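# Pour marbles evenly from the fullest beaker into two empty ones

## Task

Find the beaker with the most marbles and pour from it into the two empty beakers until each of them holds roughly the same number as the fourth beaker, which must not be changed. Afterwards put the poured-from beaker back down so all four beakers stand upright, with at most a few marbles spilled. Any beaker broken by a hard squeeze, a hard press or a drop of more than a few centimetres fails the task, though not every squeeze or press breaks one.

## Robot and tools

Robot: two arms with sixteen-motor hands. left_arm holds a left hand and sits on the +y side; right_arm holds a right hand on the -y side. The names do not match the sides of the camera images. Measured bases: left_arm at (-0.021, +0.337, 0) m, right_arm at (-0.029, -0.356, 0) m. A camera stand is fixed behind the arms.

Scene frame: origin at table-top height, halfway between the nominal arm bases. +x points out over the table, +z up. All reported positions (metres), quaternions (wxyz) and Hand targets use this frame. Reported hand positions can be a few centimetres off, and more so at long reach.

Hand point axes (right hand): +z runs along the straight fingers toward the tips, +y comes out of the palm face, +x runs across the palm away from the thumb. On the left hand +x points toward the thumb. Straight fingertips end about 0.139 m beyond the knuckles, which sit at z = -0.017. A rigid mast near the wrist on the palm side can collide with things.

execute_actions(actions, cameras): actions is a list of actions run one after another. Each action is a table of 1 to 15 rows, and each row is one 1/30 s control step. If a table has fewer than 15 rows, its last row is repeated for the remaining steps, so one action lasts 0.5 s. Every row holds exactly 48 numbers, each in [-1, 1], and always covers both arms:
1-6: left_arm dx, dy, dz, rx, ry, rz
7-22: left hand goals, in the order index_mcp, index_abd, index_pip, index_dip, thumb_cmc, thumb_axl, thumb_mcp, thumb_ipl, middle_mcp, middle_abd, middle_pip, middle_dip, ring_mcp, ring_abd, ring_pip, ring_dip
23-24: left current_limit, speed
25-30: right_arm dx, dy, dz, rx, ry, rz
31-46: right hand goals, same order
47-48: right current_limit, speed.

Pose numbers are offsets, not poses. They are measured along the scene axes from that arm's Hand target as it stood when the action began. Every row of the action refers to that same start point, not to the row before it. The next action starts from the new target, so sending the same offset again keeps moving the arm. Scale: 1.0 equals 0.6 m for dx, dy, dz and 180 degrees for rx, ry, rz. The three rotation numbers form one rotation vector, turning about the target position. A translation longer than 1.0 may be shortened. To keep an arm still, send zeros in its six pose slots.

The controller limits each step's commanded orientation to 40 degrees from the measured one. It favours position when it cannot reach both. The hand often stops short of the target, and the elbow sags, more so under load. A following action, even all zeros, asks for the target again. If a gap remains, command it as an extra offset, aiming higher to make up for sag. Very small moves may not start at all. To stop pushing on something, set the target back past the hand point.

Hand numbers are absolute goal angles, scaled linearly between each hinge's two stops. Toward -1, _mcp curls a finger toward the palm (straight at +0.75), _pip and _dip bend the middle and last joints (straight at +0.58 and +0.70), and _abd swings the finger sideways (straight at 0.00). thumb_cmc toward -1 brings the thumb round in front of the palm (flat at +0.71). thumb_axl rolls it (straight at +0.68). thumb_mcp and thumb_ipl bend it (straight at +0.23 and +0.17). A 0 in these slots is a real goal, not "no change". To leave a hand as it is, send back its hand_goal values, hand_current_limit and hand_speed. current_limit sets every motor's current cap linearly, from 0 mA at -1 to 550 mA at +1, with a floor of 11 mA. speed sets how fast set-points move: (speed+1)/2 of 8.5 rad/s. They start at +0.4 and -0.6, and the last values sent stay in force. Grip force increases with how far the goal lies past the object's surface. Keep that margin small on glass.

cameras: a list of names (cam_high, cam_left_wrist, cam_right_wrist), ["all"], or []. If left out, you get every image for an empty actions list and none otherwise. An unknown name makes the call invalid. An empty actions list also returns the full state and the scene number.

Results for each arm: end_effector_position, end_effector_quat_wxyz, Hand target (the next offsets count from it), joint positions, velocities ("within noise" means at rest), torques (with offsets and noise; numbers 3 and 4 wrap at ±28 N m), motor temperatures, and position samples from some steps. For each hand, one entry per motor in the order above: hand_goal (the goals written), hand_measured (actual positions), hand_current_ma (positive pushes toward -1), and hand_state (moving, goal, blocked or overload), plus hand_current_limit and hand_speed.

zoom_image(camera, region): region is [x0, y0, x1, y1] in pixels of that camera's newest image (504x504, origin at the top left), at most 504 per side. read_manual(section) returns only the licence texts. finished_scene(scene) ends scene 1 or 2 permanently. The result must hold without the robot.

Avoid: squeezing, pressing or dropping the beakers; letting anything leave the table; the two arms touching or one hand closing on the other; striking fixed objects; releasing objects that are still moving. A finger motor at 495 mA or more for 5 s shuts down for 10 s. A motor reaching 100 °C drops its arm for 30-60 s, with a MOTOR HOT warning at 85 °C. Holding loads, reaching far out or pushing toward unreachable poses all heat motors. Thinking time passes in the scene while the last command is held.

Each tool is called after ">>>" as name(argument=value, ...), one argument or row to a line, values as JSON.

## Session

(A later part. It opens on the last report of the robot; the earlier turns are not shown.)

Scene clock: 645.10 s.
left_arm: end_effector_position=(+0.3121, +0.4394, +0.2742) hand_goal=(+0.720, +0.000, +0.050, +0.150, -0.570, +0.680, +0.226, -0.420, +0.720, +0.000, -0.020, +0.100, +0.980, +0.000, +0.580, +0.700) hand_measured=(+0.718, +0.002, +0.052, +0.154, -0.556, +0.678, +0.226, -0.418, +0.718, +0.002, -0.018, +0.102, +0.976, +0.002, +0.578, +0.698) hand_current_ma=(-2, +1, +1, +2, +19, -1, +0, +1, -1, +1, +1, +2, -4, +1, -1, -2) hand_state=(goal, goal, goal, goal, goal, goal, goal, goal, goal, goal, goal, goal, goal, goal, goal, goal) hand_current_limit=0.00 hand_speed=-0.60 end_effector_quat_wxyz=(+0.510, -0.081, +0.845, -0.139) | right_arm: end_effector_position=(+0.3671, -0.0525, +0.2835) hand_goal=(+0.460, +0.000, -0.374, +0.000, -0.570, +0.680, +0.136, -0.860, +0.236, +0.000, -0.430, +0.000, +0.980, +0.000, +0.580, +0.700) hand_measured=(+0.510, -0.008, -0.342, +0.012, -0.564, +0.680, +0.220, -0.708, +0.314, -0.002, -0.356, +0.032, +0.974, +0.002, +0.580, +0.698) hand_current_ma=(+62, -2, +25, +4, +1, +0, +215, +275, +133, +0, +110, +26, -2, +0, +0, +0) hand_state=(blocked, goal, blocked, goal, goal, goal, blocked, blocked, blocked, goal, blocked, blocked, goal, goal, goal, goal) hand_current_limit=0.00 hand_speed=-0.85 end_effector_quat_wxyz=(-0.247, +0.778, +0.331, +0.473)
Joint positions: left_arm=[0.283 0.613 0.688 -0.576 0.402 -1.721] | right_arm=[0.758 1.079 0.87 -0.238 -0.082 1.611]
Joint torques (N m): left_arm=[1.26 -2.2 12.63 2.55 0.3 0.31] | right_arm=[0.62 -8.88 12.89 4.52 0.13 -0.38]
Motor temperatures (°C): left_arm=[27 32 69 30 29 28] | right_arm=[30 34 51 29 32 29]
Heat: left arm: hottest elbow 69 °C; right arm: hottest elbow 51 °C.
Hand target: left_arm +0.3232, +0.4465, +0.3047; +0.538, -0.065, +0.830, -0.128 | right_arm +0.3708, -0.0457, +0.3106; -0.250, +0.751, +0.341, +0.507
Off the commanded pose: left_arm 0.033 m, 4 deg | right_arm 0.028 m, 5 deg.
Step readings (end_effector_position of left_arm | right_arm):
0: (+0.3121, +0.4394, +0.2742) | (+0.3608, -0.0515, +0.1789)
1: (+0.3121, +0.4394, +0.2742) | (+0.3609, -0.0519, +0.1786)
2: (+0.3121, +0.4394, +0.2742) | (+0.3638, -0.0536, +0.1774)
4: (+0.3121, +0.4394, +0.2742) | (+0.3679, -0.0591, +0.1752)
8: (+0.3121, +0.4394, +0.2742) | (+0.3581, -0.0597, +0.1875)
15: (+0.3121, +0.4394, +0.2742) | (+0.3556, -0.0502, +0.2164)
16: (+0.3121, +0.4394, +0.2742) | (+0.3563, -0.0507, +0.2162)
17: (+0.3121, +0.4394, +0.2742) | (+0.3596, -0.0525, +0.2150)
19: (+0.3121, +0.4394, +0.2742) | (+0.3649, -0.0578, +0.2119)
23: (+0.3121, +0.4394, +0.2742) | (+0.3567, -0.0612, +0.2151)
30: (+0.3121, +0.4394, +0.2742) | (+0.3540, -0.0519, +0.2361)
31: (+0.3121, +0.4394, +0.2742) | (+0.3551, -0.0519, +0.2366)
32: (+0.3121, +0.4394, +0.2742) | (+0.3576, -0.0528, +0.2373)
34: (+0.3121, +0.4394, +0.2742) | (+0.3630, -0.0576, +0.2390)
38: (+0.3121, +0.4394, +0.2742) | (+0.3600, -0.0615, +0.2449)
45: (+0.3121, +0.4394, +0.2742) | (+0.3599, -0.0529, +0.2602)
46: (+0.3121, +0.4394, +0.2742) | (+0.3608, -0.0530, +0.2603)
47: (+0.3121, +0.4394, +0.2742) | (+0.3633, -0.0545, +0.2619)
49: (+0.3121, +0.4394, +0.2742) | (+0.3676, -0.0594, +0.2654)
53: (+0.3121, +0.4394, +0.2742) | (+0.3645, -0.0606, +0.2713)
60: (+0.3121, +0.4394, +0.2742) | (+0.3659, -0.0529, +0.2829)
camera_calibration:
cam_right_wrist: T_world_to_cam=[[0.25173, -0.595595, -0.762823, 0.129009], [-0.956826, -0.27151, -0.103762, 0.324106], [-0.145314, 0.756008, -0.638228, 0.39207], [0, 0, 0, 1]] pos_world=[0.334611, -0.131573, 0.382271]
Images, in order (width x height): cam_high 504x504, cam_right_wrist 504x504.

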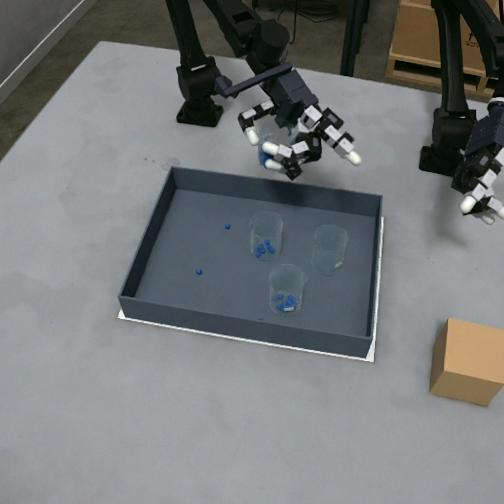

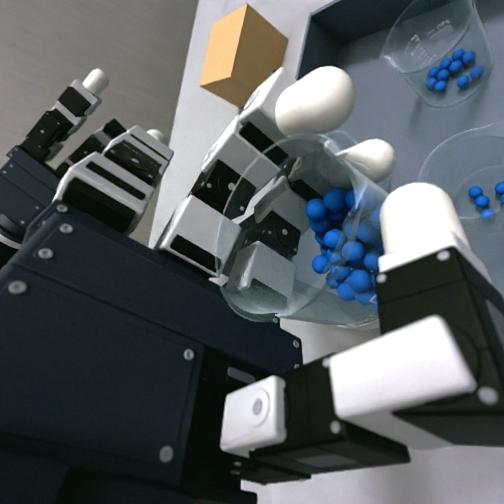

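>>> execute_actions(
  actions=[
    [[0,0,0,0,0,0,0.72,0,0.05,0.15,-0.571,0.68,0.225,-0.42,0.72,0,-0.02,0.1,0.98,0,0.58,0.7,0,-0.6,0.036,-0.063,0,0,0,-0.0556,0.46,0,-0.375,0,-0.571,0.68,0.135,-0.86,0.235,0,-0.43,0,0.98,0,0.58,0.7,0,-0.85]],
    [[0,0,0,0,0,0,0.72,0,0.05,0.15,-0.571,0.68,0.225,-0.42,0.72,0,-0.02,0.1,0.98,0,0.58,0.7,0,-0.6,0.036,-0.063,0,0,0,-0.0556,0.46,0,-0.375,0,-0.571,0.68,0.135,-0.86,0.235,0,-0.43,0,0.98,0,0.58,0.7,0,-0.85]],
    [[0,0,0,0,0,0,0.72,0,0.05,0.15,-0.571,0.68,0.225,-0.42,0.72,0,-0.02,0.1,0.98,0,0.58,0.7,0,-0.6,0.036,-0.063,0,0,0,-0.0556,0.46,0,-0.375,0,-0.571,0.68,0.135,-0.86,0.235,0,-0.43,0,0.98,0,0.58,0.7,0,-0.85]],
    [[0,0,0,0,0,0,0.72,0,0.05,0.15,-0.571,0.68,0.225,-0.42,0.72,0,-0.02,0.1,0.98,0,0.58,0.7,0,-0.6,0.036,-0.063,0,0,0,-0.0556,0.46,0,-0.375,0,-0.571,0.68,0.135,-0.86,0.235,0,-0.43,0,0.98,0,0.58,0.7,0,-0.85]],
    [[0,0,0,0,0,0,0.72,0,0.05,0.15,-0.571,0.68,0.225,-0.42,0.72,0,-0.02,0.1,0.98,0,0.58,0.7,0,-0.6,0.036,-0.063,0,0,0,-0.0556,0.46,0,-0.375,0,-0.571,0.68,0.135,-0.86,0.235,0,-0.43,0,0.98,0,0.58,0.7,0,-0.85]],
    [[0,0,0,0,0,0,0.72,0,0.05,0.15,-0.571,0.68,0.225,-0.42,0.72,0,-0.02,0.1,0.98,0,0.58,0.7,0,-0.6,0,0,-0.1,0,0,0,0.46,0,-0.375,0,-0.571,0.68,0.135,-0.86,0.235,0,-0.43,0,0.98,0,0.58,0.7,0,-0.85]],
    [[0,0,0,0,0,0,0.72,0,0.05,0.15,-0.571,0.68,0.225,-0.42,0.72,0,-0.02,0.1,0.98,0,0.58,0.7,0,-0.6,0,0,-0.1,0,0,0,0.46,0,-0.375,0,-0.571,0.68,0.135,-0.86,0.235,0,-0.43,0,0.98,0,0.58,0.7,0,-0.85]],
  ],
  cameras=["cam_high","cam_right_wrist"],
)

>>> zoom_image(
  camera="cam_high",
  region=[110, 130, 320, 340],
)

Scene clock: 675.63 s.
left_arm: end_effector_position=(+0.3121, +0.4394, +0.2742) hand_goal=(+0.720, +0.000, +0.050, +0.150, -0.570, +0.680, +0.226, -0.420, +0.720, +0.000, -0.020, +0.100, +0.980, +0.000, +0.580, +0.700) hand_measured=(+0.718, +0.002, +0.052, +0.154, -0.556, +0.678, +0.226, -0.418, +0.718, +0.002, -0.018, +0.102, +0.976, +0.002, +0.578, +0.698) hand_current_ma=(-2, +1, +1, +2, +19, -1, +0, +1, -1, +1, +1, +2, -4, +1, -1, -2) hand_state=(goal, goal, goal, goal, goal, goal, goal, goal, goal, goal, goal, goal, goal, goal, goal, goal) hand_current_limit=0.00 hand_speed=-0.60 end_effector_quat_wxyz=(+0.510, -0.081, +0.845, -0.139) | right_arm: end_effector_position=(+0.4687, -0.2342, +0.1734) hand_goal=(+0.460, +0.000, -0.374, +0.000, -0.570, +0.680, +0.136, -0.860, +0.236, +0.000, -0.430, +0.000, +0.980, +0.000, +0.580, +0.700) hand_measured=(+0.510, -0.008, -0.342, +0.012, -0.564, +0.680, +0.220, -0.708, +0.314, -0.002, -0.356, +0.032, +0.978, +0.002, +0.580, +0.698) hand_current_ma=(+62, -2, +25, +4, +1, +0, +215, +275, +133, +0, +110, +26, +0, +0, +0, +0) hand_state=(blocked, goal, blocked, goal, goal, goal, blocked, blocked, blocked, goal, blocked, blocked, goal, goal, goal, goal) hand_current_limit=0.00 hand_speed=-0.85 end_effector_quat_wxyz=(-0.005, +0.841, +0.007, +0.540)
Joint positions: left_arm=[0.283 0.613 0.688 -0.576 0.402 -1.721] | right_arm=[0.496 1.394 0.798 0.112 0.464 1.803]
Joint torques (N m): left_arm=[1.32 -2.2 12.63 2.55 0.29 0.31] | right_arm=[-0.79 -11.11 11.64 4.15 0.52 -0.03]
Motor temperatures (°C): left_arm=[27 32 70 30 29 28] | right_arm=[30 34 50 29 32 29]
Heat: left arm: hottest elbow 70 °C; right arm: hottest elbow 50 °C.
Hand target: left_arm +0.3232, +0.4465, +0.3047; +0.538, -0.065, +0.830, -0.128 | right_arm +0.4788, -0.2347, +0.1907; -0.012, +0.825, -0.009, +0.565
Off the commanded pose: left_arm 0.033 m, 4 deg | right_arm 0.020 m, 4 deg.
Step readings (end_effector_position of left_arm | right_arm):
0: (+0.3121, +0.4394, +0.2742) | (+0.3671, -0.0525, +0.2835)
1: (+0.3121, +0.4394, +0.2742) | (+0.3675, -0.0533, +0.2837)
2: (+0.3121, +0.4394, +0.2742) | (+0.3690, -0.0565, +0.2843)
4: (+0.3121, +0.4394, +0.2742) | (+0.3729, -0.0646, +0.2861)
8: (+0.3121, +0.4394, +0.2742) | (+0.3801, -0.0770, +0.2886)
15: (+0.3121, +0.4394, +0.2742) | (+0.3833, -0.0823, +0.2891)
16: (+0.3121, +0.4394, +0.2742) | (+0.3838, -0.0835, +0.2891)
17: (+0.3121, +0.4394, +0.2742) | (+0.3848, -0.0864, +0.2897)
19: (+0.3121, +0.4394, +0.2742) | (+0.3885, -0.0978, +0.2908)
23: (+0.3121, +0.4394, +0.2742) | (+0.3977, -0.1183, +0.2918)
30: (+0.3121, +0.4394, +0.2742) | (+0.4019, -0.1262, +0.2889)
31: (+0.3121, +0.4394, +0.2742) | (+0.4020, -0.1267, +0.2884)
32: (+0.3121, +0.4394, +0.2742) | (+0.4032, -0.1309, +0.2881)
34: (+0.3121, +0.4394, +0.2742) | (+0.4064, -0.1407, +0.2869)
38: (+0.3121, +0.4394, +0.2742) | (+0.4142, -0.1587, +0.2801)
45: (+0.3121, +0.4394, +0.2742) | (+0.4182, -0.1657, +0.2735)
46: (+0.3121, +0.4394, +0.2742) | (+0.4182, -0.1664, +0.2736)
47: (+0.3121, +0.4394, +0.2742) | (+0.4188, -0.1711, +0.2737)
49: (+0.3121, +0.4394, +0.2742) | (+0.4206, -0.1810, +0.2734)
53: (+0.3121, +0.4394, +0.2742) | (+0.4289, -0.1993, +0.2682)
60: (+0.3121, +0.4394, +0.2742) | (+0.4336, -0.2065, +0.2635)
61: (+0.3121, +0.4394, +0.2742) | (+0.4339, -0.2069, +0.2642)
62: (+0.3121, +0.4394, +0.2742) | (+0.4346, -0.2109, +0.2654)
64: (+0.3121, +0.4394, +0.2742) | (+0.4382, -0.2188, +0.2692)
68: (+0.3121, +0.4394, +0.2742) | (+0.4505, -0.2342, +0.2736)
75: (+0.3121, +0.4394, +0.2742) | (+0.4568, -0.2417, +0.2709)
76: (+0.3121, +0.4394, +0.2742) | (+0.4568, -0.2416, +0.2702)
77: (+0.3121, +0.4394, +0.2742) | (+0.4581, -0.2408, +0.2706)
79: (+0.3121, +0.4394, +0.2742) | (+0.4638, -0.2373, +0.2708)
83: (+0.3121, +0.4394, +0.2742) | (+0.4710, -0.2330, +0.2613)
90: (+0.3121, +0.4394, +0.2742) | (+0.4692, -0.2341, +0.2363)
91: (+0.3121, +0.4394, +0.2742) | (+0.4692, -0.2341, +0.2351)
92: (+0.3121, +0.4394, +0.2742) | (+0.4699, -0.2337, +0.2342)
94: (+0.3121, +0.4394, +0.2742) | (+0.4714, -0.2328, +0.2293)
98: (+0.3121, +0.4394, +0.2742) | (+0.4695, -0.2338, +0.2025)
105: (+0.3121, +0.4394, +0.2742) | (+0.4670, -0.2352, +0.1710)
camera_calibration:
cam_right_wrist: T_world_to_cam=[[-0.258339, -0.639061, -0.724474, 0.133427], [-0.841185, 0.517576, -0.156599, 0.500392], [0.475047, 0.568961, -0.671278, 0.145032], [0, 0, 0, 1]] pos_world=[0.386494, -0.256241, 0.272382]
Images, in order (width x height): cam_high 504x504, cam_right_wrist 504x504.

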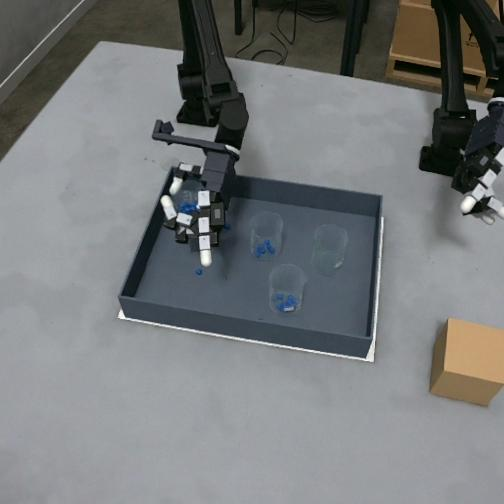

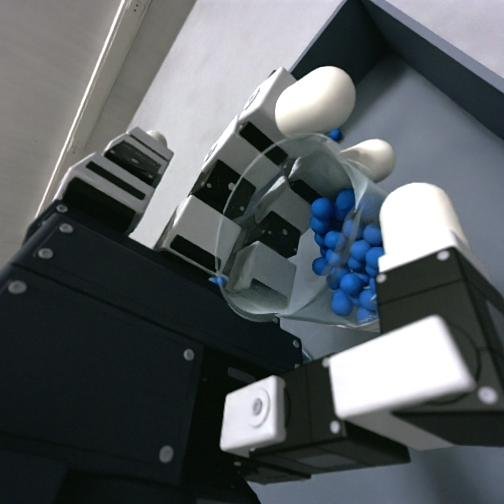

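Scaled by 2.400 from the camera's 504x504 image, which has a finer 720x720 frame.

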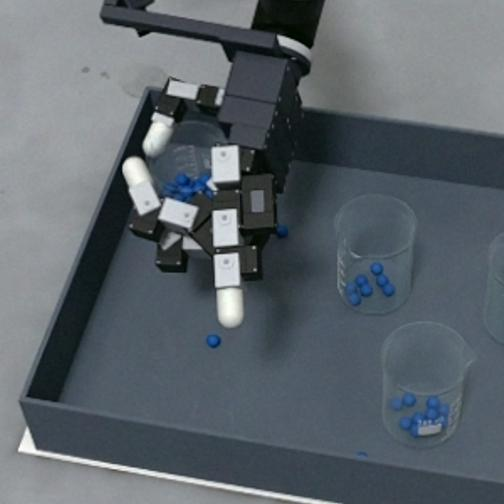

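>>> execute_actions(
  actions=[
    [[0,0,0,0,0,0,0.72,0,0.05,0.15,-0.571,0.68,0.225,-0.42,0.72,0,-0.02,0.1,0.98,0,0.58,0.7,0,-0.6,0,-0.005,-0.07,0,-0.01,0,0.46,0,-0.375,0,-0.571,0.68,0.135,-0.86,0.235,0,-0.43,0,0.98,0,0.58,0.7,0,-0.85]],
    [[0,0,0,0,0,0,0.72,0,0.05,0.15,-0.571,0.68,0.225,-0.42,0.72,0,-0.02,0.1,0.98,0,0.58,0.7,0,-0.6,0,0,-0.05,0,-0.006,0,0.46,0,-0.375,0,-0.571,0.68,0.135,-0.86,0.235,0,-0.43,0,0.98,0,0.58,0.7,0,-0.85]],
  ],
  cameras=["cam_high","cam_right_wrist"],
)

>>> zoom_image(
  camera="cam_high",
  region=[140, 160, 260, 280],
)

Scene clock: 688.47 s.
left_arm: end_effector_position=(+0.3121, +0.4394, +0.2742) hand_goal=(+0.720, +0.000, +0.050, +0.150, -0.570, +0.680, +0.226, -0.420, +0.720, +0.000, -0.020, +0.100, +0.980, +0.000, +0.580, +0.700) hand_measured=(+0.718, +0.002, +0.052, +0.154, -0.556, +0.678, +0.226, -0.418, +0.718, +0.002, -0.018, +0.102, +0.976, +0.002, +0.578, +0.698) hand_current_ma=(-2, +1, +1, +2, +19, -1, +0, +1, -1, +1, +1, +2, -4, +1, -1, -2) hand_state=(goal, goal, goal, goal, goal, goal, goal, goal, goal, goal, goal, goal, goal, goal, goal, goal) hand_current_limit=0.00 hand_speed=-0.60 end_effector_quat_wxyz=(+0.510, -0.081, +0.845, -0.139) | right_arm: end_effector_position=(+0.4697, -0.2352, +0.1064) hand_goal=(+0.460, +0.000, -0.374, +0.000, -0.570, +0.680, +0.136, -0.860, +0.236, +0.000, -0.430, +0.000, +0.980, +0.000, +0.580, +0.700) hand_measured=(+0.510, -0.008, -0.342, +0.012, -0.564, +0.680, +0.220, -0.708, +0.314, -0.002, -0.356, +0.032, +0.978, +0.002, +0.580, +0.698) hand_current_ma=(+62, -2, +25, +4, +1, +0, +215, +275, +133, +0, +110, +26, +0, +0, +0, +0) hand_state=(blocked, goal, blocked, goal, goal, goal, blocked, blocked, blocked, goal, blocked, blocked, goal, goal, goal, goal) hand_current_limit=0.00 hand_speed=-0.85 end_effector_quat_wxyz=(-0.016, +0.824, -0.005, +0.566)
Joint positions: left_arm=[0.283 0.613 0.688 -0.576 0.402 -1.721] | right_arm=[0.495 1.547 0.691 0.442 0.472 1.803]
Joint torques (N m): left_arm=[1.26 -2.2 12.63 2.54 0.29 0.31] | right_arm=[-0.91 -10.75 9.44 4.16 0.53 -0.3]
Motor temperatures (°C): left_arm=[27 32 70 30 29 28] | right_arm=[30 34 50 29 32 29]
Heat: left arm: hottest elbow 70 °C; right arm: hottest elbow 50 °C.
Hand target: left_arm +0.3232, +0.4465, +0.3047; +0.538, -0.065, +0.830, -0.128 | right_arm +0.4788, -0.2377, +0.1187; -0.013, +0.810, -0.008, +0.586
Off the commanded pose: left_arm 0.033 m, 4 deg | right_arm 0.015 m, 3 deg.
Step readings (end_effector_position of left_arm | right_arm):
0: (+0.3121, +0.4394, +0.2742) | (+0.4687, -0.2342, +0.1734)
1: (+0.3121, +0.4394, +0.2742) | (+0.4690, -0.2341, +0.1736)
2: (+0.3121, +0.4394, +0.2742) | (+0.4694, -0.2338, +0.1735)
4: (+0.3121, +0.4394, +0.2742) | (+0.4713, -0.2328, +0.1721)
8: (+0.3121, +0.4394, +0.2742) | (+0.4712, -0.2330, +0.1564)
15: (+0.3121, +0.4394, +0.2742) | (+0.4676, -0.2355, +0.1326)
16: (+0.3121, +0.4394, +0.2742) | (+0.4678, -0.2354, +0.1328)
17: (+0.3121, +0.4394, +0.2742) | (+0.4686, -0.2352, +0.1335)
19: (+0.3121, +0.4394, +0.2742) | (+0.4713, -0.2338, +0.1339)
23: (+0.3121, +0.4394, +0.2742) | (+0.4729, -0.2331, +0.1230)
30: (+0.3121, +0.4394, +0.2742) | (+0.4688, -0.2355, +0.1049)
camera_calibration:
cam_right_wrist: T_world_to_cam=[[-0.216825, -0.61292, -0.759813, 0.0749982], [-0.826325, 0.529654, -0.191451, 0.490726], [0.519782, 0.586342, -0.621314, 0.0779168], [0, 0, 0, 1]] pos_world=[0.381261, -0.259633, 0.199345]
Images, in order (width x height): cam_high 504x504, cam_right_wrist 504x504.

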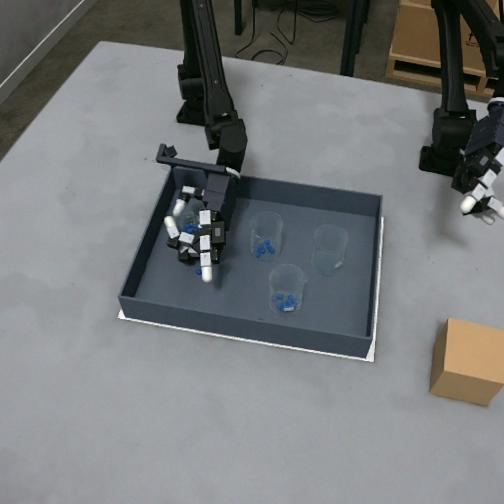

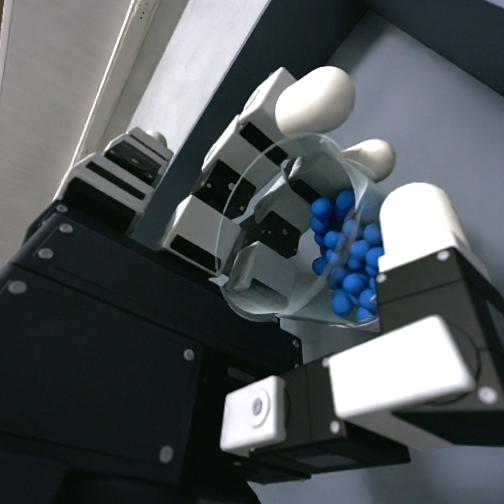

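Scaled by 4.200 from the camera's 504x504 image, which has a finer 720x720 frame.

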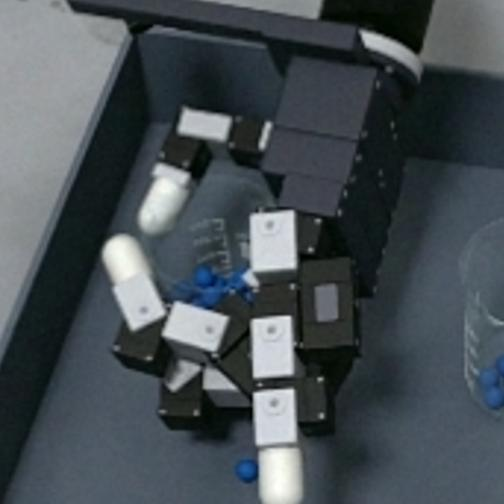

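>>> execute_actions(
  actions=[
    [[0,0,0,0,0,0,0.72,0,0.05,0.15,-0.571,0.68,0.225,-0.42,0.72,0,-0.02,0.1,0.98,0,0.58,0.7,0,-0.6,0,-0.003,-0.03,0.006,0.004,0,0.46,0,-0.375,0,-0.571,0.68,0.135,-0.86,0.235,0,-0.43,0,0.98,0,0.58,0.7,0,-0.85]],
    [[0,0,0,0,0,0,0.72,0,0.05,0.15,-0.571,0.68,0.225,-0.42,0.72,0,-0.02,0.1,0.98,0,0.58,0.7,0,-0.6,0,0,-0.012,0,0.0,0,0.46,0,-0.375,0,-0.571,0.68,0.135,-0.86,0.235,0,-0.43,0,0.98,0,0.58,0.7,0,-0.85]],
  ],
  cameras=["cam_high","cam_right_wrist"],
)

>>> zoom_image(
  camera="cam_high",
  region=[140, 160, 260, 280],
)

Scene clock: 697.10 s.
left_arm: end_effector_position=(+0.3121, +0.4394, +0.2742) hand_goal=(+0.720, +0.000, +0.050, +0.150, -0.570, +0.680, +0.226, -0.420, +0.720, +0.000, -0.020, +0.100, +0.980, +0.000, +0.580, +0.700) hand_measured=(+0.718, +0.002, +0.052, +0.154, -0.556, +0.678, +0.226, -0.418, +0.718, +0.002, -0.018, +0.102, +0.976, +0.002, +0.578, +0.698) hand_current_ma=(-2, +1, +1, +2, +19, -1, +0, +1, -1, +1, +1, +2, -4, +1, -1, -2) hand_state=(goal, goal, goal, goal, goal, goal, goal, goal, goal, goal, goal, goal, goal, goal, goal, goal) hand_current_limit=0.00 hand_speed=-0.60 end_effector_quat_wxyz=(+0.510, -0.081, +0.845, -0.139) | right_arm: end_effector_position=(+0.4727, -0.2360, +0.0900) hand_goal=(+0.460, +0.000, -0.374, +0.000, -0.570, +0.680, +0.136, -0.860, +0.236, +0.000, -0.430, +0.000, +0.980, +0.000, +0.580, +0.700) hand_measured=(+0.510, -0.008, -0.342, +0.012, -0.564, +0.680, +0.220, -0.708, +0.314, -0.002, -0.356, +0.032, +0.978, +0.002, +0.580, +0.698) hand_current_ma=(+62, -2, +25, +4, +1, +0, +215, +275, +133, +0, +110, +26, +0, +0, +0, +0) hand_state=(blocked, goal, blocked, goal, goal, goal, blocked, blocked, blocked, goal, blocked, blocked, goal, goal, goal, goal) hand_current_limit=0.00 hand_speed=-0.85 end_effector_quat_wxyz=(-0.019, +0.823, -0.007, +0.568)
Joint positions: left_arm=[0.283 0.613 0.688 -0.576 0.402 -1.721] | right_arm=[0.489 1.594 0.683 0.503 0.464 1.803]
Joint torques (N m): left_arm=[1.32 -2.2 12.63 2.55 0.29 0.31] | right_arm=[-1.03 -10.64 8.34 4.33 0.19 -0.11]
Motor temperatures (°C): left_arm=[27 32 70 30 29 28] | right_arm=[30 34 50 29 32 29]
Heat: left arm: hottest elbow 70 °C; right arm: hottest elbow 50 °C.
Hand target: left_arm +0.3232, +0.4465, +0.3047; +0.538, -0.065, +0.830, -0.128 | right_arm +0.4787, -0.2394, +0.0934; -0.020, +0.814, -0.014, +0.581
Off the commanded pose: left_arm 0.033 m, 4 deg | right_arm 0.008 m, 2 deg.
Step readings (end_effector_position of left_arm | right_arm):
0: (+0.3121, +0.4394, +0.2742) | (+0.4697, -0.2352, +0.1064)
1: (+0.3121, +0.4394, +0.2742) | (+0.4697, -0.2352, +0.1064)
2: (+0.3121, +0.4394, +0.2742) | (+0.4700, -0.2350, +0.1067)
4: (+0.3121, +0.4394, +0.2742) | (+0.4712, -0.2354, +0.1063)
8: (+0.3121, +0.4394, +0.2742) | (+0.4730, -0.2357, +0.1017)
15: (+0.3121, +0.4394, +0.2742) | (+0.4707, -0.2372, +0.0943)
16: (+0.3121, +0.4394, +0.2742) | (+0.4707, -0.2372, +0.0942)
17: (+0.3121, +0.4394, +0.2742) | (+0.4708, -0.2371, +0.0943)
19: (+0.3121, +0.4394, +0.2742) | (+0.4717, -0.2366, +0.0944)
23: (+0.3121, +0.4394, +0.2742) | (+0.4725, -0.2362, +0.0921)
30: (+0.3121, +0.4394, +0.2742) | (+0.4726, -0.2361, +0.0898)
camera_calibration:
cam_right_wrist: T_world_to_cam=[[-0.214189, -0.609019, -0.763687, 0.0627297], [-0.826, 0.530253, -0.191196, 0.490551], [0.52139, 0.589854, -0.616624, 0.0662856], [0, 0, 0, 1]] pos_world=[0.384071, -0.261012, 0.182571]
Images, in order (width x height): cam_high 504x504, cam_right_wrist 504x504.

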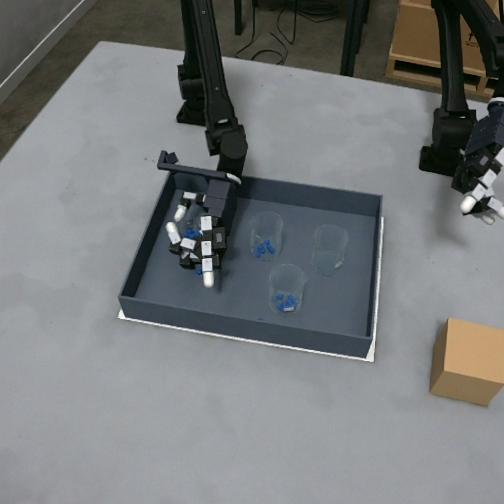

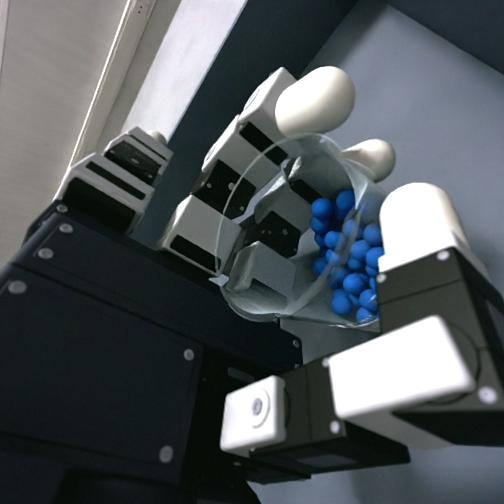

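Scaled by 4.200 from the camera's 504x504 image, which has a finer 720x720 frame.

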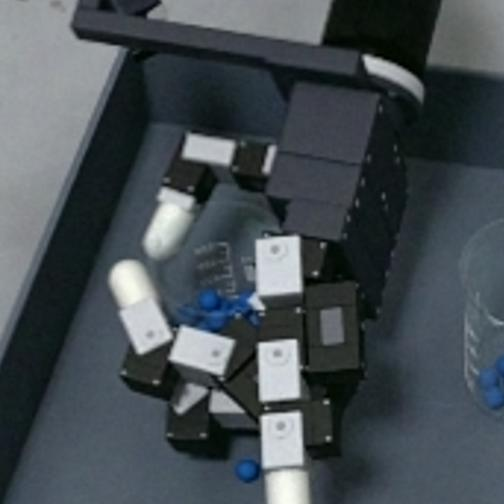

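>>> execute_actions(
  actions=[
    [[0,0,0,0,0,0,0.72,0,0.05,0.15,-0.571,0.68,0.225,-0.42,0.72,0,-0.02,0.1,0.98,0,0.58,0.7,0,-0.6,0,-0.002,-0.012,0.008,0,0,0.46,0,-0.375,0,-0.571,0.68,0.135,-0.86,0.235,0,-0.43,0,0.98,0,0.58,0.7,0,-0.85]],
    [[0,0,0,0,0,0,0.72,0,0.05,0.15,-0.571,0.68,0.225,-0.42,0.72,0,-0.02,0.1,0.98,0,0.58,0.7,0,-0.6,0,0,-0.01,0,0.0,0,0.46,0,-0.375,0,-0.571,0.68,0.135,-0.86,0.235,0,-0.43,0,0.98,0,0.58,0.7,0,-0.85]],
  ],
  cameras=["cam_high","cam_right_wrist"],
)

>>> zoom_image(
  camera="cam_high",
  region=[140, 160, 260, 280],
)

Scene clock: 710.50 s.
left_arm: end_effector_position=(+0.3121, +0.4394, +0.2742) hand_goal=(+0.720, +0.000, +0.050, +0.150, -0.570, +0.680, +0.226, -0.420, +0.720, +0.000, -0.020, +0.100, +0.980, +0.000, +0.580, +0.700) hand_measured=(+0.718, +0.002, +0.052, +0.154, -0.556, +0.678, +0.226, -0.418, +0.718, +0.002, -0.018, +0.102, +0.976, +0.002, +0.578, +0.698) hand_current_ma=(-2, +1, +1, +2, +19, -1, +0, +1, -1, +1, +1, +2, -4, +1, -1, -2) hand_state=(goal, goal, goal, goal, goal, goal, goal, goal, goal, goal, goal, goal, goal, goal, goal, goal) hand_current_limit=0.00 hand_speed=-0.60 end_effector_quat_wxyz=(+0.510, -0.081, +0.845, -0.139) | right_arm: end_effector_position=(+0.4746, -0.2345, +0.0845) hand_goal=(+0.460, +0.000, -0.374, +0.000, -0.570, +0.680, +0.136, -0.860, +0.236, +0.000, -0.430, +0.000, +0.980, +0.000, +0.580, +0.700) hand_measured=(+0.510, -0.008, -0.342, +0.012, -0.564, +0.680, +0.220, -0.708, +0.314, -0.002, -0.356, +0.032, +0.978, +0.002, +0.580, +0.698) hand_current_ma=(+62, -2, +25, +4, +1, +0, +215, +275, +133, +0, +110, +26, +0, +0, +0, +0) hand_state=(blocked, goal, blocked, goal, goal, goal, blocked, blocked, blocked, goal, blocked, blocked, goal, goal, goal, goal) hand_current_limit=0.00 hand_speed=-0.85 end_effector_quat_wxyz=(-0.030, +0.819, -0.009, +0.573)
Joint positions: left_arm=[0.283 0.613 0.688 -0.576 0.402 -1.721] | right_arm=[0.485 1.612 0.674 0.551 0.449 1.809]
Joint torques (N m): left_arm=[1.26 -2.2 12.63 2.54 0.29 0.31] | right_arm=[-1.14 -9.76 7.92 4.05 0.17 0.04]
Motor temperatures (°C): left_arm=[27 32 70 30 29 28] | right_arm=[30 34 49 29 31 29]
Heat: left arm: hottest elbow 70 °C; right arm: hottest elbow 49 °C.
Hand target: left_arm +0.3232, +0.4465, +0.3047; +0.538, -0.065, +0.830, -0.128 | right_arm +0.4787, -0.2406, +0.0803; -0.030, +0.813, -0.021, +0.580
Off the commanded pose: left_arm 0.033 m, 4 deg | right_arm 0.009 m, 2 deg.
Step readings (end_effector_position of left_arm | right_arm):
0: (+0.3121, +0.4394, +0.2742) | (+0.4727, -0.2360, +0.0900)
1: (+0.3121, +0.4394, +0.2742) | (+0.4727, -0.2360, +0.0900)
2: (+0.3121, +0.4394, +0.2742) | (+0.4729, -0.2360, +0.0898)
4: (+0.3121, +0.4394, +0.2742) | (+0.4730, -0.2357, +0.0889)
8: (+0.3121, +0.4394, +0.2742) | (+0.4722, -0.2354, +0.0855)
15: (+0.3121, +0.4394, +0.2742) | (+0.4723, -0.2356, +0.0847)
16: (+0.3121, +0.4394, +0.2742) | (+0.4724, -0.2355, +0.0850)
17: (+0.3121, +0.4394, +0.2742) | (+0.4726, -0.2355, +0.0849)
19: (+0.3121, +0.4394, +0.2742) | (+0.4732, -0.2351, +0.0845)
23: (+0.3121, +0.4394, +0.2742) | (+0.4742, -0.2348, +0.0845)
30: (+0.3121, +0.4394, +0.2742) | (+0.4746, -0.2345, +0.0845)
camera_calibration:
cam_right_wrist: T_world_to_cam=[[-0.197533, -0.594335, -0.779581, 0.0567183], [-0.827708, 0.527214, -0.192208, 0.490329], [0.525242, 0.607298, -0.596078, 0.061603], [0, 0, 0, 1]] pos_world=[0.384697, -0.26221, 0.175182]
Images, in order (width x height): cam_high 504x504, cam_right_wrist 504x504.

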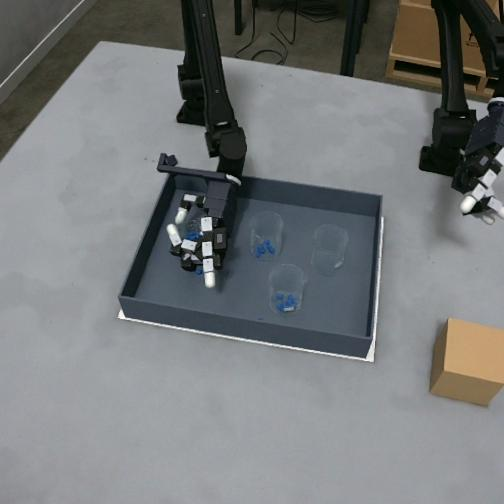

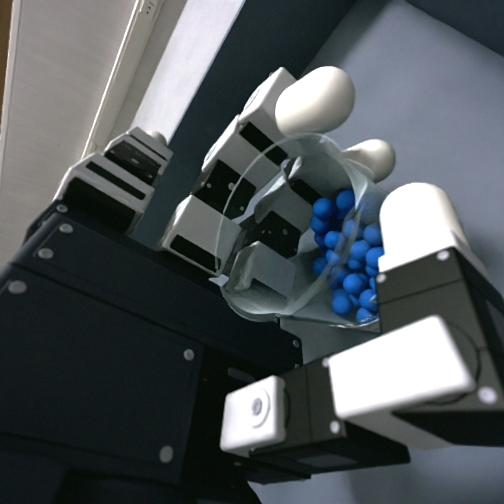

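Scaled by 4.200 from the camera's 504x504 image, which has a finer 720x720 frame.

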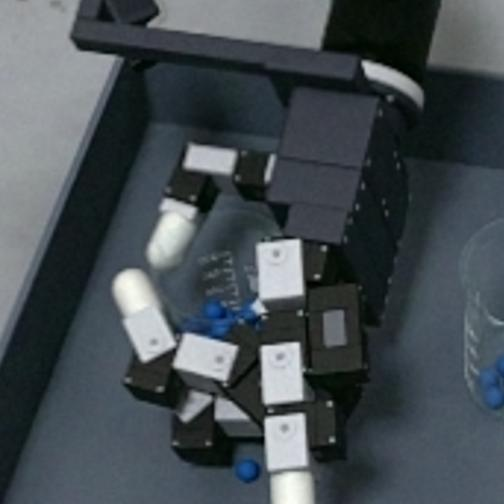

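>>> execute_actions(
  actions=[
    [[0,0,0,0,0,0,0.72,0,0.05,0.15,-0.571,0.68,0.225,-0.42,0.72,0,-0.02,0.1,0.98,0,0.58,0.7,0,-0.6,0,0,0.006,-0.02,0,-0.006,0.46,0,-0.375,0,-0.571,0.68,0.135,-0.86,0.235,0,-0.43,0,0.98,0,0.58,0.7,0,-0.85]],
    [[0,0,0,0,0,0,0.72,0,0.05,0.15,-0.571,0.68,0.225,-0.42,0.72,0,-0.02,0.1,0.98,0,0.58,0.7,0,-0.6,0,0,-0.008,-0.005,0.0,0,0.46,0,-0.375,0,-0.571,0.68,0.135,-0.86,0.235,0,-0.43,0,0.98,0,0.58,0.7,0,-0.85]],
  ],
  cameras=["cam_high","cam_right_wrist"],
)

>>> zoom_image(
  camera="cam_high",
  region=[140, 160, 260, 280],
)

Scene clock: 725.73 s.
left_arm: end_effector_position=(+0.3121, +0.4394, +0.2742) hand_goal=(+0.720, +0.000, +0.050, +0.150, -0.570, +0.680, +0.226, -0.420, +0.720, +0.000, -0.020, +0.100, +0.980, +0.000, +0.580, +0.700) hand_measured=(+0.718, +0.002, +0.052, +0.154, -0.556, +0.678, +0.226, -0.418, +0.718, +0.002, -0.018, +0.102, +0.976, +0.002, +0.578, +0.698) hand_current_ma=(-2, +1, +1, +2, +19, -1, +0, +1, -1, +1, +1, +2, -4, +1, -1, -2) hand_state=(goal, goal, goal, goal, goal, goal, goal, goal, goal, goal, goal, goal, goal, goal, goal, goal) hand_current_limit=0.00 hand_speed=-0.60 end_effector_quat_wxyz=(+0.510, -0.081, +0.845, -0.139) | right_arm: end_effector_position=(+0.4733, -0.2433, +0.0845) hand_goal=(+0.460, +0.000, -0.374, +0.000, -0.570, +0.680, +0.136, -0.860, +0.236, +0.000, -0.430, +0.000, +0.980, +0.000, +0.580, +0.700) hand_measured=(+0.510, -0.008, -0.342, +0.012, -0.564, +0.680, +0.220, -0.708, +0.314, -0.002, -0.356, +0.032, +0.978, +0.002, +0.580, +0.698) hand_current_ma=(+62, -2, +25, +4, +1, +0, +215, +275, +133, +0, +110, +26, +0, +0, +0, +0) hand_state=(blocked, goal, blocked, goal, goal, goal, blocked, blocked, blocked, goal, blocked, blocked, goal, goal, goal, goal) hand_current_limit=0.00 hand_speed=-0.85 end_effector_quat_wxyz=(-0.003, +0.815, -0.015, +0.579)
Joint positions: left_arm=[0.283 0.613 0.688 -0.576 0.402 -1.721] | right_arm=[0.485 1.629 0.674 0.57 0.501 1.787]
Joint torques (N m): left_arm=[1.32 -2.2 12.63 2.54 0.29 0.31] | right_arm=[0.21 -8.64 8.96 3.49 0.45 -0.3]
Motor temperatures (°C): left_arm=[27 32 70 30 29 28] | right_arm=[30 34 48 29 31 29]
Heat: left arm: hottest elbow 70 °C; right arm: hottest elbow 48 °C.
Hand target: left_arm +0.3232, +0.4465, +0.3047; +0.538, -0.065, +0.830, -0.128 | right_arm +0.4787, -0.2406, +0.0790; +0.007, +0.814, -0.006, +0.581
Off the commanded pose: left_arm 0.033 m, 4 deg | right_arm 0.008 m, 2 deg.
Step readings (end_effector_position of left_arm | right_arm):
0: (+0.3121, +0.4394, +0.2742) | (+0.4746, -0.2345, +0.0845)
1: (+0.3121, +0.4394, +0.2742) | (+0.4745, -0.2348, +0.0844)
2: (+0.3121, +0.4394, +0.2742) | (+0.4743, -0.2353, +0.0844)
4: (+0.3121, +0.4394, +0.2742) | (+0.4731, -0.2386, +0.0842)
8: (+0.3121, +0.4394, +0.2742) | (+0.4721, -0.2413, +0.0843)
15: (+0.3121, +0.4394, +0.2742) | (+0.4719, -0.2422, +0.0844)
16: (+0.3121, +0.4394, +0.2742) | (+0.4719, -0.2422, +0.0842)
17: (+0.3121, +0.4394, +0.2742) | (+0.4720, -0.2424, +0.0843)
19: (+0.3121, +0.4394, +0.2742) | (+0.4722, -0.2428, +0.0841)
23: (+0.3121, +0.4394, +0.2742) | (+0.4728, -0.2434, +0.0843)
30: (+0.3121, +0.4394, +0.2742) | (+0.4731, -0.2434, +0.0844)
camera_calibration:
cam_right_wrist: T_world_to_cam=[[-0.212517, -0.613422, -0.760625, 0.0520084], [-0.802834, 0.55335, -0.22195, 0.491015], [0.557041, 0.563487, -0.610072, 0.0430454], [0, 0, 0, 1]] pos_world=[0.381278, -0.264055, 0.174801]
Images, in order (width x height): cam_high 504x504, cam_right_wrist 504x504.

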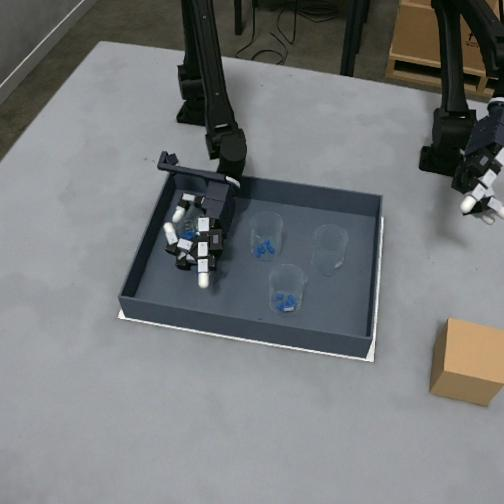

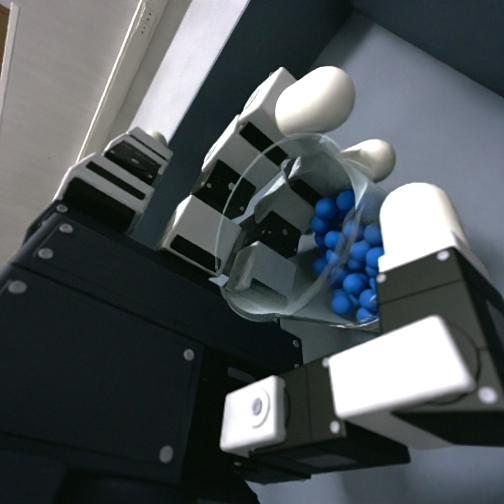

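Scaled by 4.200 from the camera's 504x504 image, which has a finer 720x720 frame.

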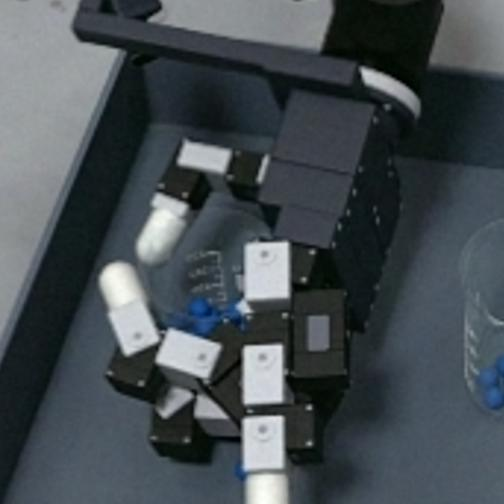

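>>> execute_actions(
  actions=[
    [[0,0,0,0,0,0,0.72,0,0.05,0.15,-0.571,0.68,0.225,-0.42,0.72,0,-0.02,0.1,0.98,0,0.58,0.7,0,-0.6,0,0,0,0,0,0,0.56,0,-0.24,0.06,-0.571,0.68,0.2,-0.79,0.37,0,-0.28,0.06,0.98,0,0.58,0.7,0,-0.85]],
    [[0,0,0,0,0,0,0.72,0,0.05,0.15,-0.571,0.68,0.225,-0.42,0.72,0,-0.02,0.1,0.98,0,0.58,0.7,0,-0.6,0,0,0,0,0,0,0.6,0,-0.12,0.1,-0.571,0.68,0.225,-0.7,0.47,0,-0.2,0.12,0.98,0,0.58,0.7,0,-0.85]],
    [[0,0,0,0,0,0,0.72,0,0.05,0.15,-0.571,0.68,0.225,-0.42,0.72,0,-0.02,0.1,0.98,0,0.58,0.7,0,-0.6,0,0,0,0,0,0,0.63,0,-0.04,0.1,-0.571,0.68,0.225,-0.6,0.55,0,-0.12,0.1,0.98,0,0.58,0.7,0,-0.85]],
  ],
  cameras=["cam_high","cam_right_wrist"],
)

>>> zoom_image(
  camera="cam_high",
  region=[140, 160, 260, 280],
)

>>> zoom_image(
  camera="cam_right_wrist",
  region=[200, 100, 480, 380],
)

Scene clock: 739.07 s.
left_arm: end_effector_position=(+0.3121, +0.4394, +0.2742) hand_goal=(+0.720, +0.000, +0.050, +0.150, -0.570, +0.680, +0.226, -0.420, +0.720, +0.000, -0.020, +0.100, +0.980, +0.000, +0.580, +0.700) hand_measured=(+0.718, +0.002, +0.052, +0.154, -0.556, +0.678, +0.226, -0.418, +0.718, +0.002, -0.018, +0.102, +0.976, +0.002, +0.578, +0.698) hand_current_ma=(-2, +1, +1, +2, +19, -1, +0, +1, -1, +1, +1, +2, -4, +1, -1, -2) hand_state=(goal, goal, goal, goal, goal, goal, goal, goal, goal, goal, goal, goal, goal, goal, goal, goal) hand_current_limit=0.00 hand_speed=-0.60 end_effector_quat_wxyz=(+0.510, -0.081, +0.845, -0.139) | right_arm: end_effector_position=(+0.4730, -0.2443, +0.0816) hand_goal=(+0.630, +0.000, -0.040, +0.100, -0.570, +0.680, +0.226, -0.600, +0.550, +0.000, -0.120, +0.100, +0.980, +0.000, +0.580, +0.700) hand_measured=(+0.628, +0.000, -0.042, +0.098, -0.556, +0.682, +0.226, -0.602, +0.548, +0.000, -0.122, +0.104, +0.978, +0.002, +0.580, +0.698) hand_current_ma=(+0, +0, +0, +0, +5, +0, +0, +0, +0, +0, +0, +0, +0, +0, +0, +0) hand_state=(goal, goal, goal, goal, goal, goal, goal, goal, goal, goal, goal, goal, goal, goal, goal, goal) hand_current_limit=0.00 hand_speed=-0.85 end_effector_quat_wxyz=(+0.002, +0.817, -0.011, +0.577)
Joint positions: left_arm=[0.283 0.613 0.688 -0.576 0.402 -1.721] | right_arm=[0.485 1.637 0.674 0.57 0.504 1.778]
Joint torques (N m): left_arm=[1.32 -2.14 12.64 2.55 0.29 0.31] | right_arm=[0.32 -9.58 8.92 3.52 0.34 -0.2]
Motor temperatures (°C): left_arm=[27 32 70 30 29 28] | right_arm=[30 33 48 29 31 29]
Heat: left arm: hottest elbow 70 °C; right arm: hottest elbow 48 °C.
Hand target: left_arm +0.3232, +0.4465, +0.3047; +0.538, -0.065, +0.830, -0.128 | right_arm +0.4787, -0.2406, +0.0790; +0.007, +0.814, -0.006, +0.581
Off the commanded pose: left_arm 0.033 m, 4 deg | right_arm 0.007 m, 1 deg.
Step readings (end_effector_position of left_arm | right_arm):
0: (+0.3121, +0.4394, +0.2742) | (+0.4733, -0.2433, +0.0845)
1: (+0.3121, +0.4394, +0.2742) | (+0.4733, -0.2433, +0.0845)
2: (+0.3121, +0.4394, +0.2742) | (+0.4733, -0.2433, +0.0845)
4: (+0.3121, +0.4394, +0.2742) | (+0.4732, -0.2436, +0.0847)
8: (+0.3121, +0.4394, +0.2742) | (+0.4731, -0.2440, +0.0841)
15: (+0.3121, +0.4394, +0.2742) | (+0.4732, -0.2441, +0.0838)
16: (+0.3121, +0.4394, +0.2742) | (+0.4732, -0.2441, +0.0838)
17: (+0.3121, +0.4394, +0.2742) | (+0.4732, -0.2441, +0.0838)
19: (+0.3121, +0.4394, +0.2742) | (+0.4732, -0.2442, +0.0836)
23: (+0.3121, +0.4394, +0.2742) | (+0.4731, -0.2442, +0.0829)
30: (+0.3121, +0.4394, +0.2742) | (+0.4730, -0.2443, +0.0816)
31: (+0.3121, +0.4394, +0.2742) | (+0.4730, -0.2443, +0.0816)
32: (+0.3121, +0.4394, +0.2742) | (+0.4730, -0.2443, +0.0816)
34: (+0.3121, +0.4394, +0.2742) | (+0.4730, -0.2443, +0.0816)
38: (+0.3121, +0.4394, +0.2742) | (+0.4730, -0.2443, +0.0816)
45: (+0.3121, +0.4394, +0.2742) | (+0.4730, -0.2443, +0.0816)
camera_calibration:
cam_right_wrist: T_world_to_cam=[[-0.217315, -0.623763, -0.750796, 0.0481538], [-0.804412, 0.550134, -0.224218, 0.490888], [0.552897, 0.555223, -0.621315, 0.042844], [0, 0, 0, 1]] pos_world=[0.381653, -0.263806, 0.172839]
Images, in order (width x height): cam_high 504x504, cam_right_wrist 504x504.

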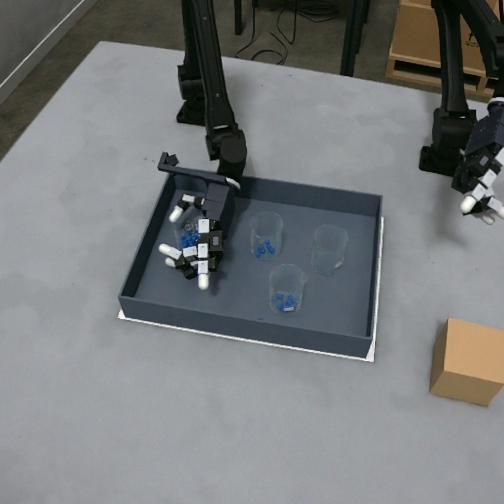

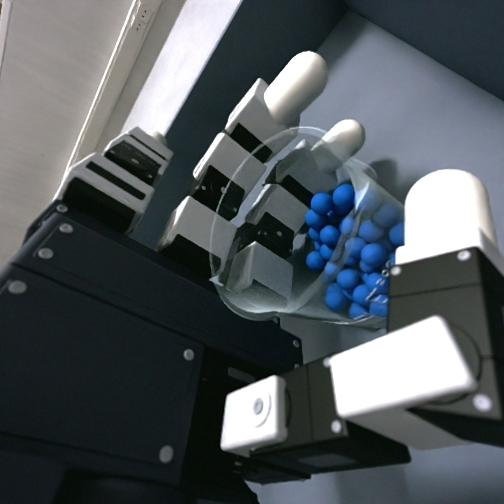

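Scaled by 4.200 from the camera's 504x504 image, which has a finer 720x720 frame.

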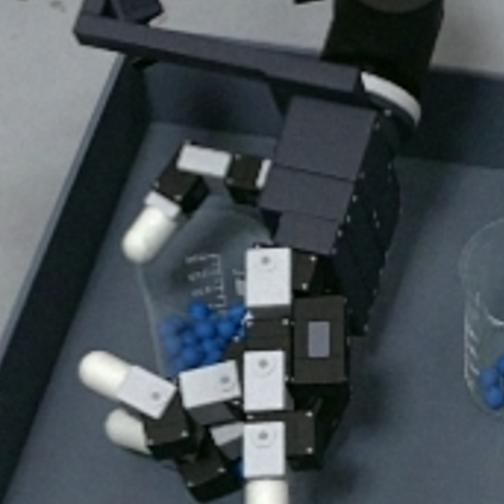

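Scaled by 1.800 from the camera's 504x504 image, which has a finer 720x720 frame.

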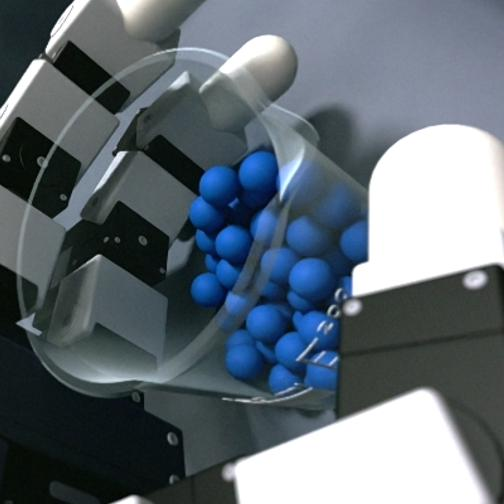

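>>> execute_actions(
  actions=[
    [[0,0,0,0,0,0,0.72,0,0.05,0.15,-0.571,0.68,0.225,-0.42,0.72,0,-0.02,0.1,0.98,0,0.58,0.7,0,-0.6,0,0.002,-0.02,0,0,0,0.61,0,-0.1,0.12,-0.571,0.68,0.225,-0.6,0.52,0,-0.15,0.12,0.98,0,0.58,0.7,0,-0.85]],
  ],
  cameras=["cam_high","cam_right_wrist"],
)

>>> zoom_image(
  camera="cam_high",
  region=[140, 160, 260, 280],
)

>>> zoom_image(
  camera="cam_right_wrist",
  region=[200, 100, 480, 380],
)

Scene clock: 767.33 s.
left_arm: end_effector_position=(+0.3121, +0.4394, +0.2742) hand_goal=(+0.720, +0.000, +0.050, +0.150, -0.570, +0.680, +0.226, -0.420, +0.720, +0.000, -0.020, +0.100, +0.980, +0.000, +0.580, +0.700) hand_measured=(+0.718, +0.002, +0.052, +0.154, -0.556, +0.678, +0.226, -0.418, +0.718, +0.002, -0.018, +0.102, +0.976, +0.002, +0.578, +0.698) hand_current_ma=(-2, +1, +1, +2, +19, -1, +0, +1, -1, +1, +1, +2, -4, +1, -1, -2) hand_state=(goal, goal, goal, goal, goal, goal, goal, goal, goal, goal, goal, goal, goal, goal, goal, goal) hand_current_limit=0.00 hand_speed=-0.60 end_effector_quat_wxyz=(+0.510, -0.081, +0.845, -0.139) | right_arm: end_effector_position=(+0.4750, -0.2440, +0.0754) hand_goal=(+0.610, +0.000, -0.100, +0.120, -0.570, +0.680, +0.226, -0.600, +0.520, +0.000, -0.150, +0.120, +0.980, +0.000, +0.580, +0.700) hand_measured=(+0.606, -0.004, -0.098, +0.118, -0.556, +0.682, +0.226, -0.602, +0.524, +0.000, -0.146, +0.118, +0.978, +0.002, +0.580, +0.698) hand_current_ma=(-1, -1, +0, +0, +5, +0, +0, +0, +1, +0, +1, +0, +0, +0, +0, +0) hand_state=(goal, goal, goal, goal, goal, goal, goal, goal, goal, goal, goal, goal, goal, goal, goal, goal) hand_current_limit=0.00 hand_speed=-0.85 end_effector_quat_wxyz=(+0.003, +0.814, -0.014, +0.581)
Joint positions: left_arm=[0.283 0.613 0.688 -0.576 0.402 -1.721] | right_arm=[0.485 1.664 0.674 0.609 0.51 1.777]
Joint torques (N m): left_arm=[1.32 -2.2 12.63 2.54 0.29 0.31] | right_arm=[0.67 -9.11 8.43 3.45 0.22 -0.19]
Motor temperatures (°C): left_arm=[27 32 71 30 29 28] | right_arm=[30 33 47 29 31 29]
Heat: left arm: hottest elbow 71 °C; right arm: hottest elbow 47 °C.
Hand target: left_arm +0.3232, +0.4465, +0.3047; +0.538, -0.065, +0.830, -0.128 | right_arm +0.4787, -0.2394, +0.0671; +0.007, +0.814, -0.006, +0.581
Off the commanded pose: left_arm 0.033 m, 4 deg | right_arm 0.010 m, 1 deg.
Step readings (end_effector_position of left_arm | right_arm):
0: (+0.3121, +0.4394, +0.2742) | (+0.4730, -0.2443, +0.0816)
1: (+0.3121, +0.4394, +0.2742) | (+0.4730, -0.2443, +0.0814)
2: (+0.3121, +0.4394, +0.2742) | (+0.4731, -0.2442, +0.0811)
4: (+0.3121, +0.4394, +0.2742) | (+0.4738, -0.2438, +0.0792)
8: (+0.3121, +0.4394, +0.2742) | (+0.4745, -0.2442, +0.0755)
15: (+0.3121, +0.4394, +0.2742) | (+0.4750, -0.2440, +0.0754)
camera_calibration:
cam_right_wrist: T_world_to_cam=[[-0.21229, -0.621069, -0.754458, 0.042651], [-0.799062, 0.554756, -0.231834, 0.490054], [0.562524, 0.553642, -0.614041, 0.0322261], [0, 0, 0, 1]] pos_world=[0.38251, -0.263213, 0.165578]
Images, in order (width x height): cam_high 504x504, cam_right_wrist 504x504.

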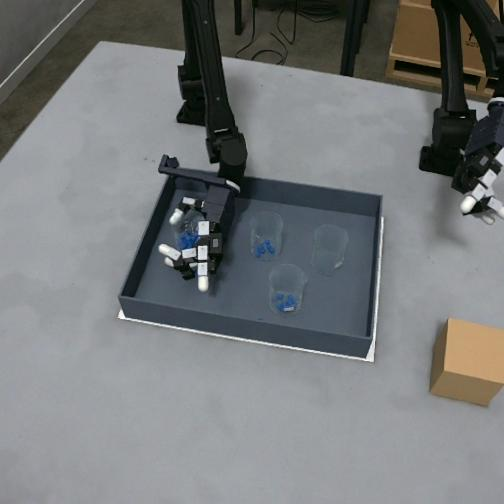

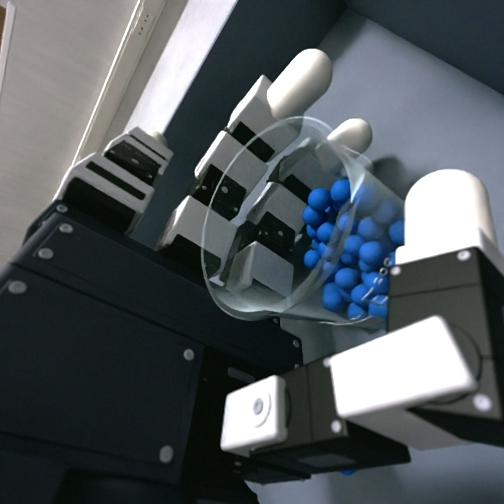

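Scaled by 4.200 from the camera's 504x504 image, which has a finer 720x720 frame.

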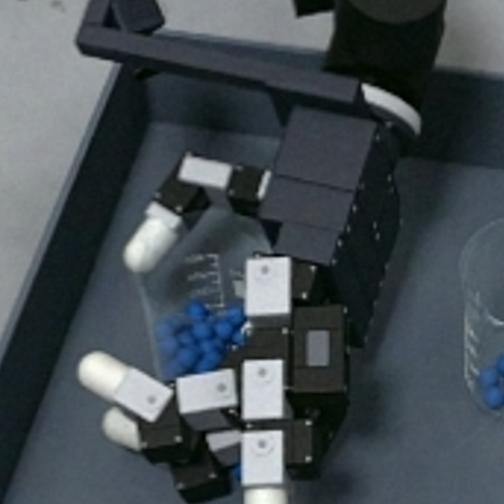

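Scaled by 1.800 from the camera's 504x504 image, which has a finer 720x720 frame.

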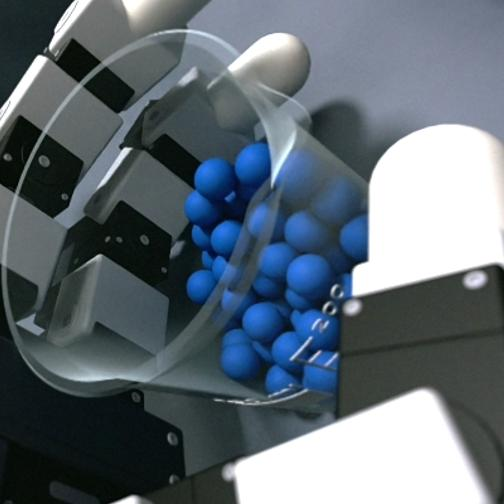

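>>> execute_actions(
  actions=[
    [[0,0,0,0,0,0,0.72,0,0.05,0.15,-0.571,0.68,0.225,-0.42,0.72,0,-0.02,0.1,0.98,0,0.58,0.7,0,-0.6,0,0,-0.008,0,0,0,0.61,0,-0.1,0.12,-0.571,0.68,0.225,-0.6,0.52,0,-0.15,0.12,0.98,0,0.58,0.7,0,-0.85]],
  ],
)

Scene clock: 776.53 s.
left_arm: end_effector_position=(+0.3121, +0.4394, +0.2742) hand_goal=(+0.720, +0.000, +0.050, +0.150, -0.570, +0.680, +0.226, -0.420, +0.720, +0.000, -0.020, +0.100, +0.980, +0.000, +0.580, +0.700) hand_measured=(+0.718, +0.002, +0.052, +0.154, -0.556, +0.678, +0.226, -0.418, +0.718, +0.002, -0.018, +0.102, +0.976, +0.002, +0.578, +0.698) hand_current_ma=(-2, +1, +1, +2, +19, -1, +0, +1, -1, +1, +1, +2, -4, +1, -1, -2) hand_state=(goal, goal, goal, goal, goal, goal, goal, goal, goal, goal, goal, goal, goal, goal, goal, goal) hand_current_limit=0.00 hand_speed=-0.60 end_effector_quat_wxyz=(+0.510, -0.081, +0.845, -0.139) | right_arm: end_effector_position=(+0.4764, -0.2432, +0.0743) hand_goal=(+0.610, +0.000, -0.100, +0.120, -0.570, +0.680, +0.226, -0.600, +0.520, +0.000, -0.150, +0.120, +0.980, +0.000, +0.580, +0.700) hand_measured=(+0.606, -0.004, -0.098, +0.118, -0.556, +0.682, +0.226, -0.602, +0.524, +0.000, -0.146, +0.118, +0.978, +0.002, +0.580, +0.698) hand_current_ma=(-1, -1, +0, +0, +5, +0, +0, +0, +1, +0, +1, +0, +0, +0, +0, +0) hand_state=(goal, goal, goal, goal, goal, goal, goal, goal, goal, goal, goal, goal, goal, goal, goal, goal) hand_current_limit=0.00 hand_speed=-0.85 end_effector_quat_wxyz=(+0.000, +0.811, -0.016, +0.585)
Joint positions: left_arm=[0.283 0.613 0.688 -0.576 0.402 -1.721] | right_arm=[0.485 1.673 0.674 0.629 0.51 1.777]
Joint torques (N m): left_arm=[1.32 -2.2 12.63 2.55 0.29 0.31] | right_arm=[0.44 -8.76 8.17 3.26 0.18 -0.17]
Motor temperatures (°C): left_arm=[27 32 71 30 29 28] | right_arm=[30 33 47 29 31 29]
Heat: left arm: hottest elbow 71 °C; right arm: hottest elbow 47 °C.
Hand target: left_arm +0.3232, +0.4465, +0.3047; +0.538, -0.065, +0.830, -0.128 | right_arm +0.4787, -0.2394, +0.0622; +0.007, +0.814, -0.006, +0.581
Off the commanded pose: left_arm 0.033 m, 4 deg | right_arm 0.013 m, 1 deg.
Step readings (end_effector_position of left_arm | right_arm):
0: (+0.3121, +0.4394, +0.2742) | (+0.4750, -0.2440, +0.0754)
1: (+0.3121, +0.4394, +0.2742) | (+0.4750, -0.2440, +0.0752)
2: (+0.3121, +0.4394, +0.2742) | (+0.4752, -0.2438, +0.0756)
4: (+0.3121, +0.4394, +0.2742) | (+0.4755, -0.2437, +0.0748)
8: (+0.3121, +0.4394, +0.2742) | (+0.4762, -0.2433, +0.0743)
15: (+0.3121, +0.4394, +0.2742) | (+0.4764, -0.2432, +0.0743)


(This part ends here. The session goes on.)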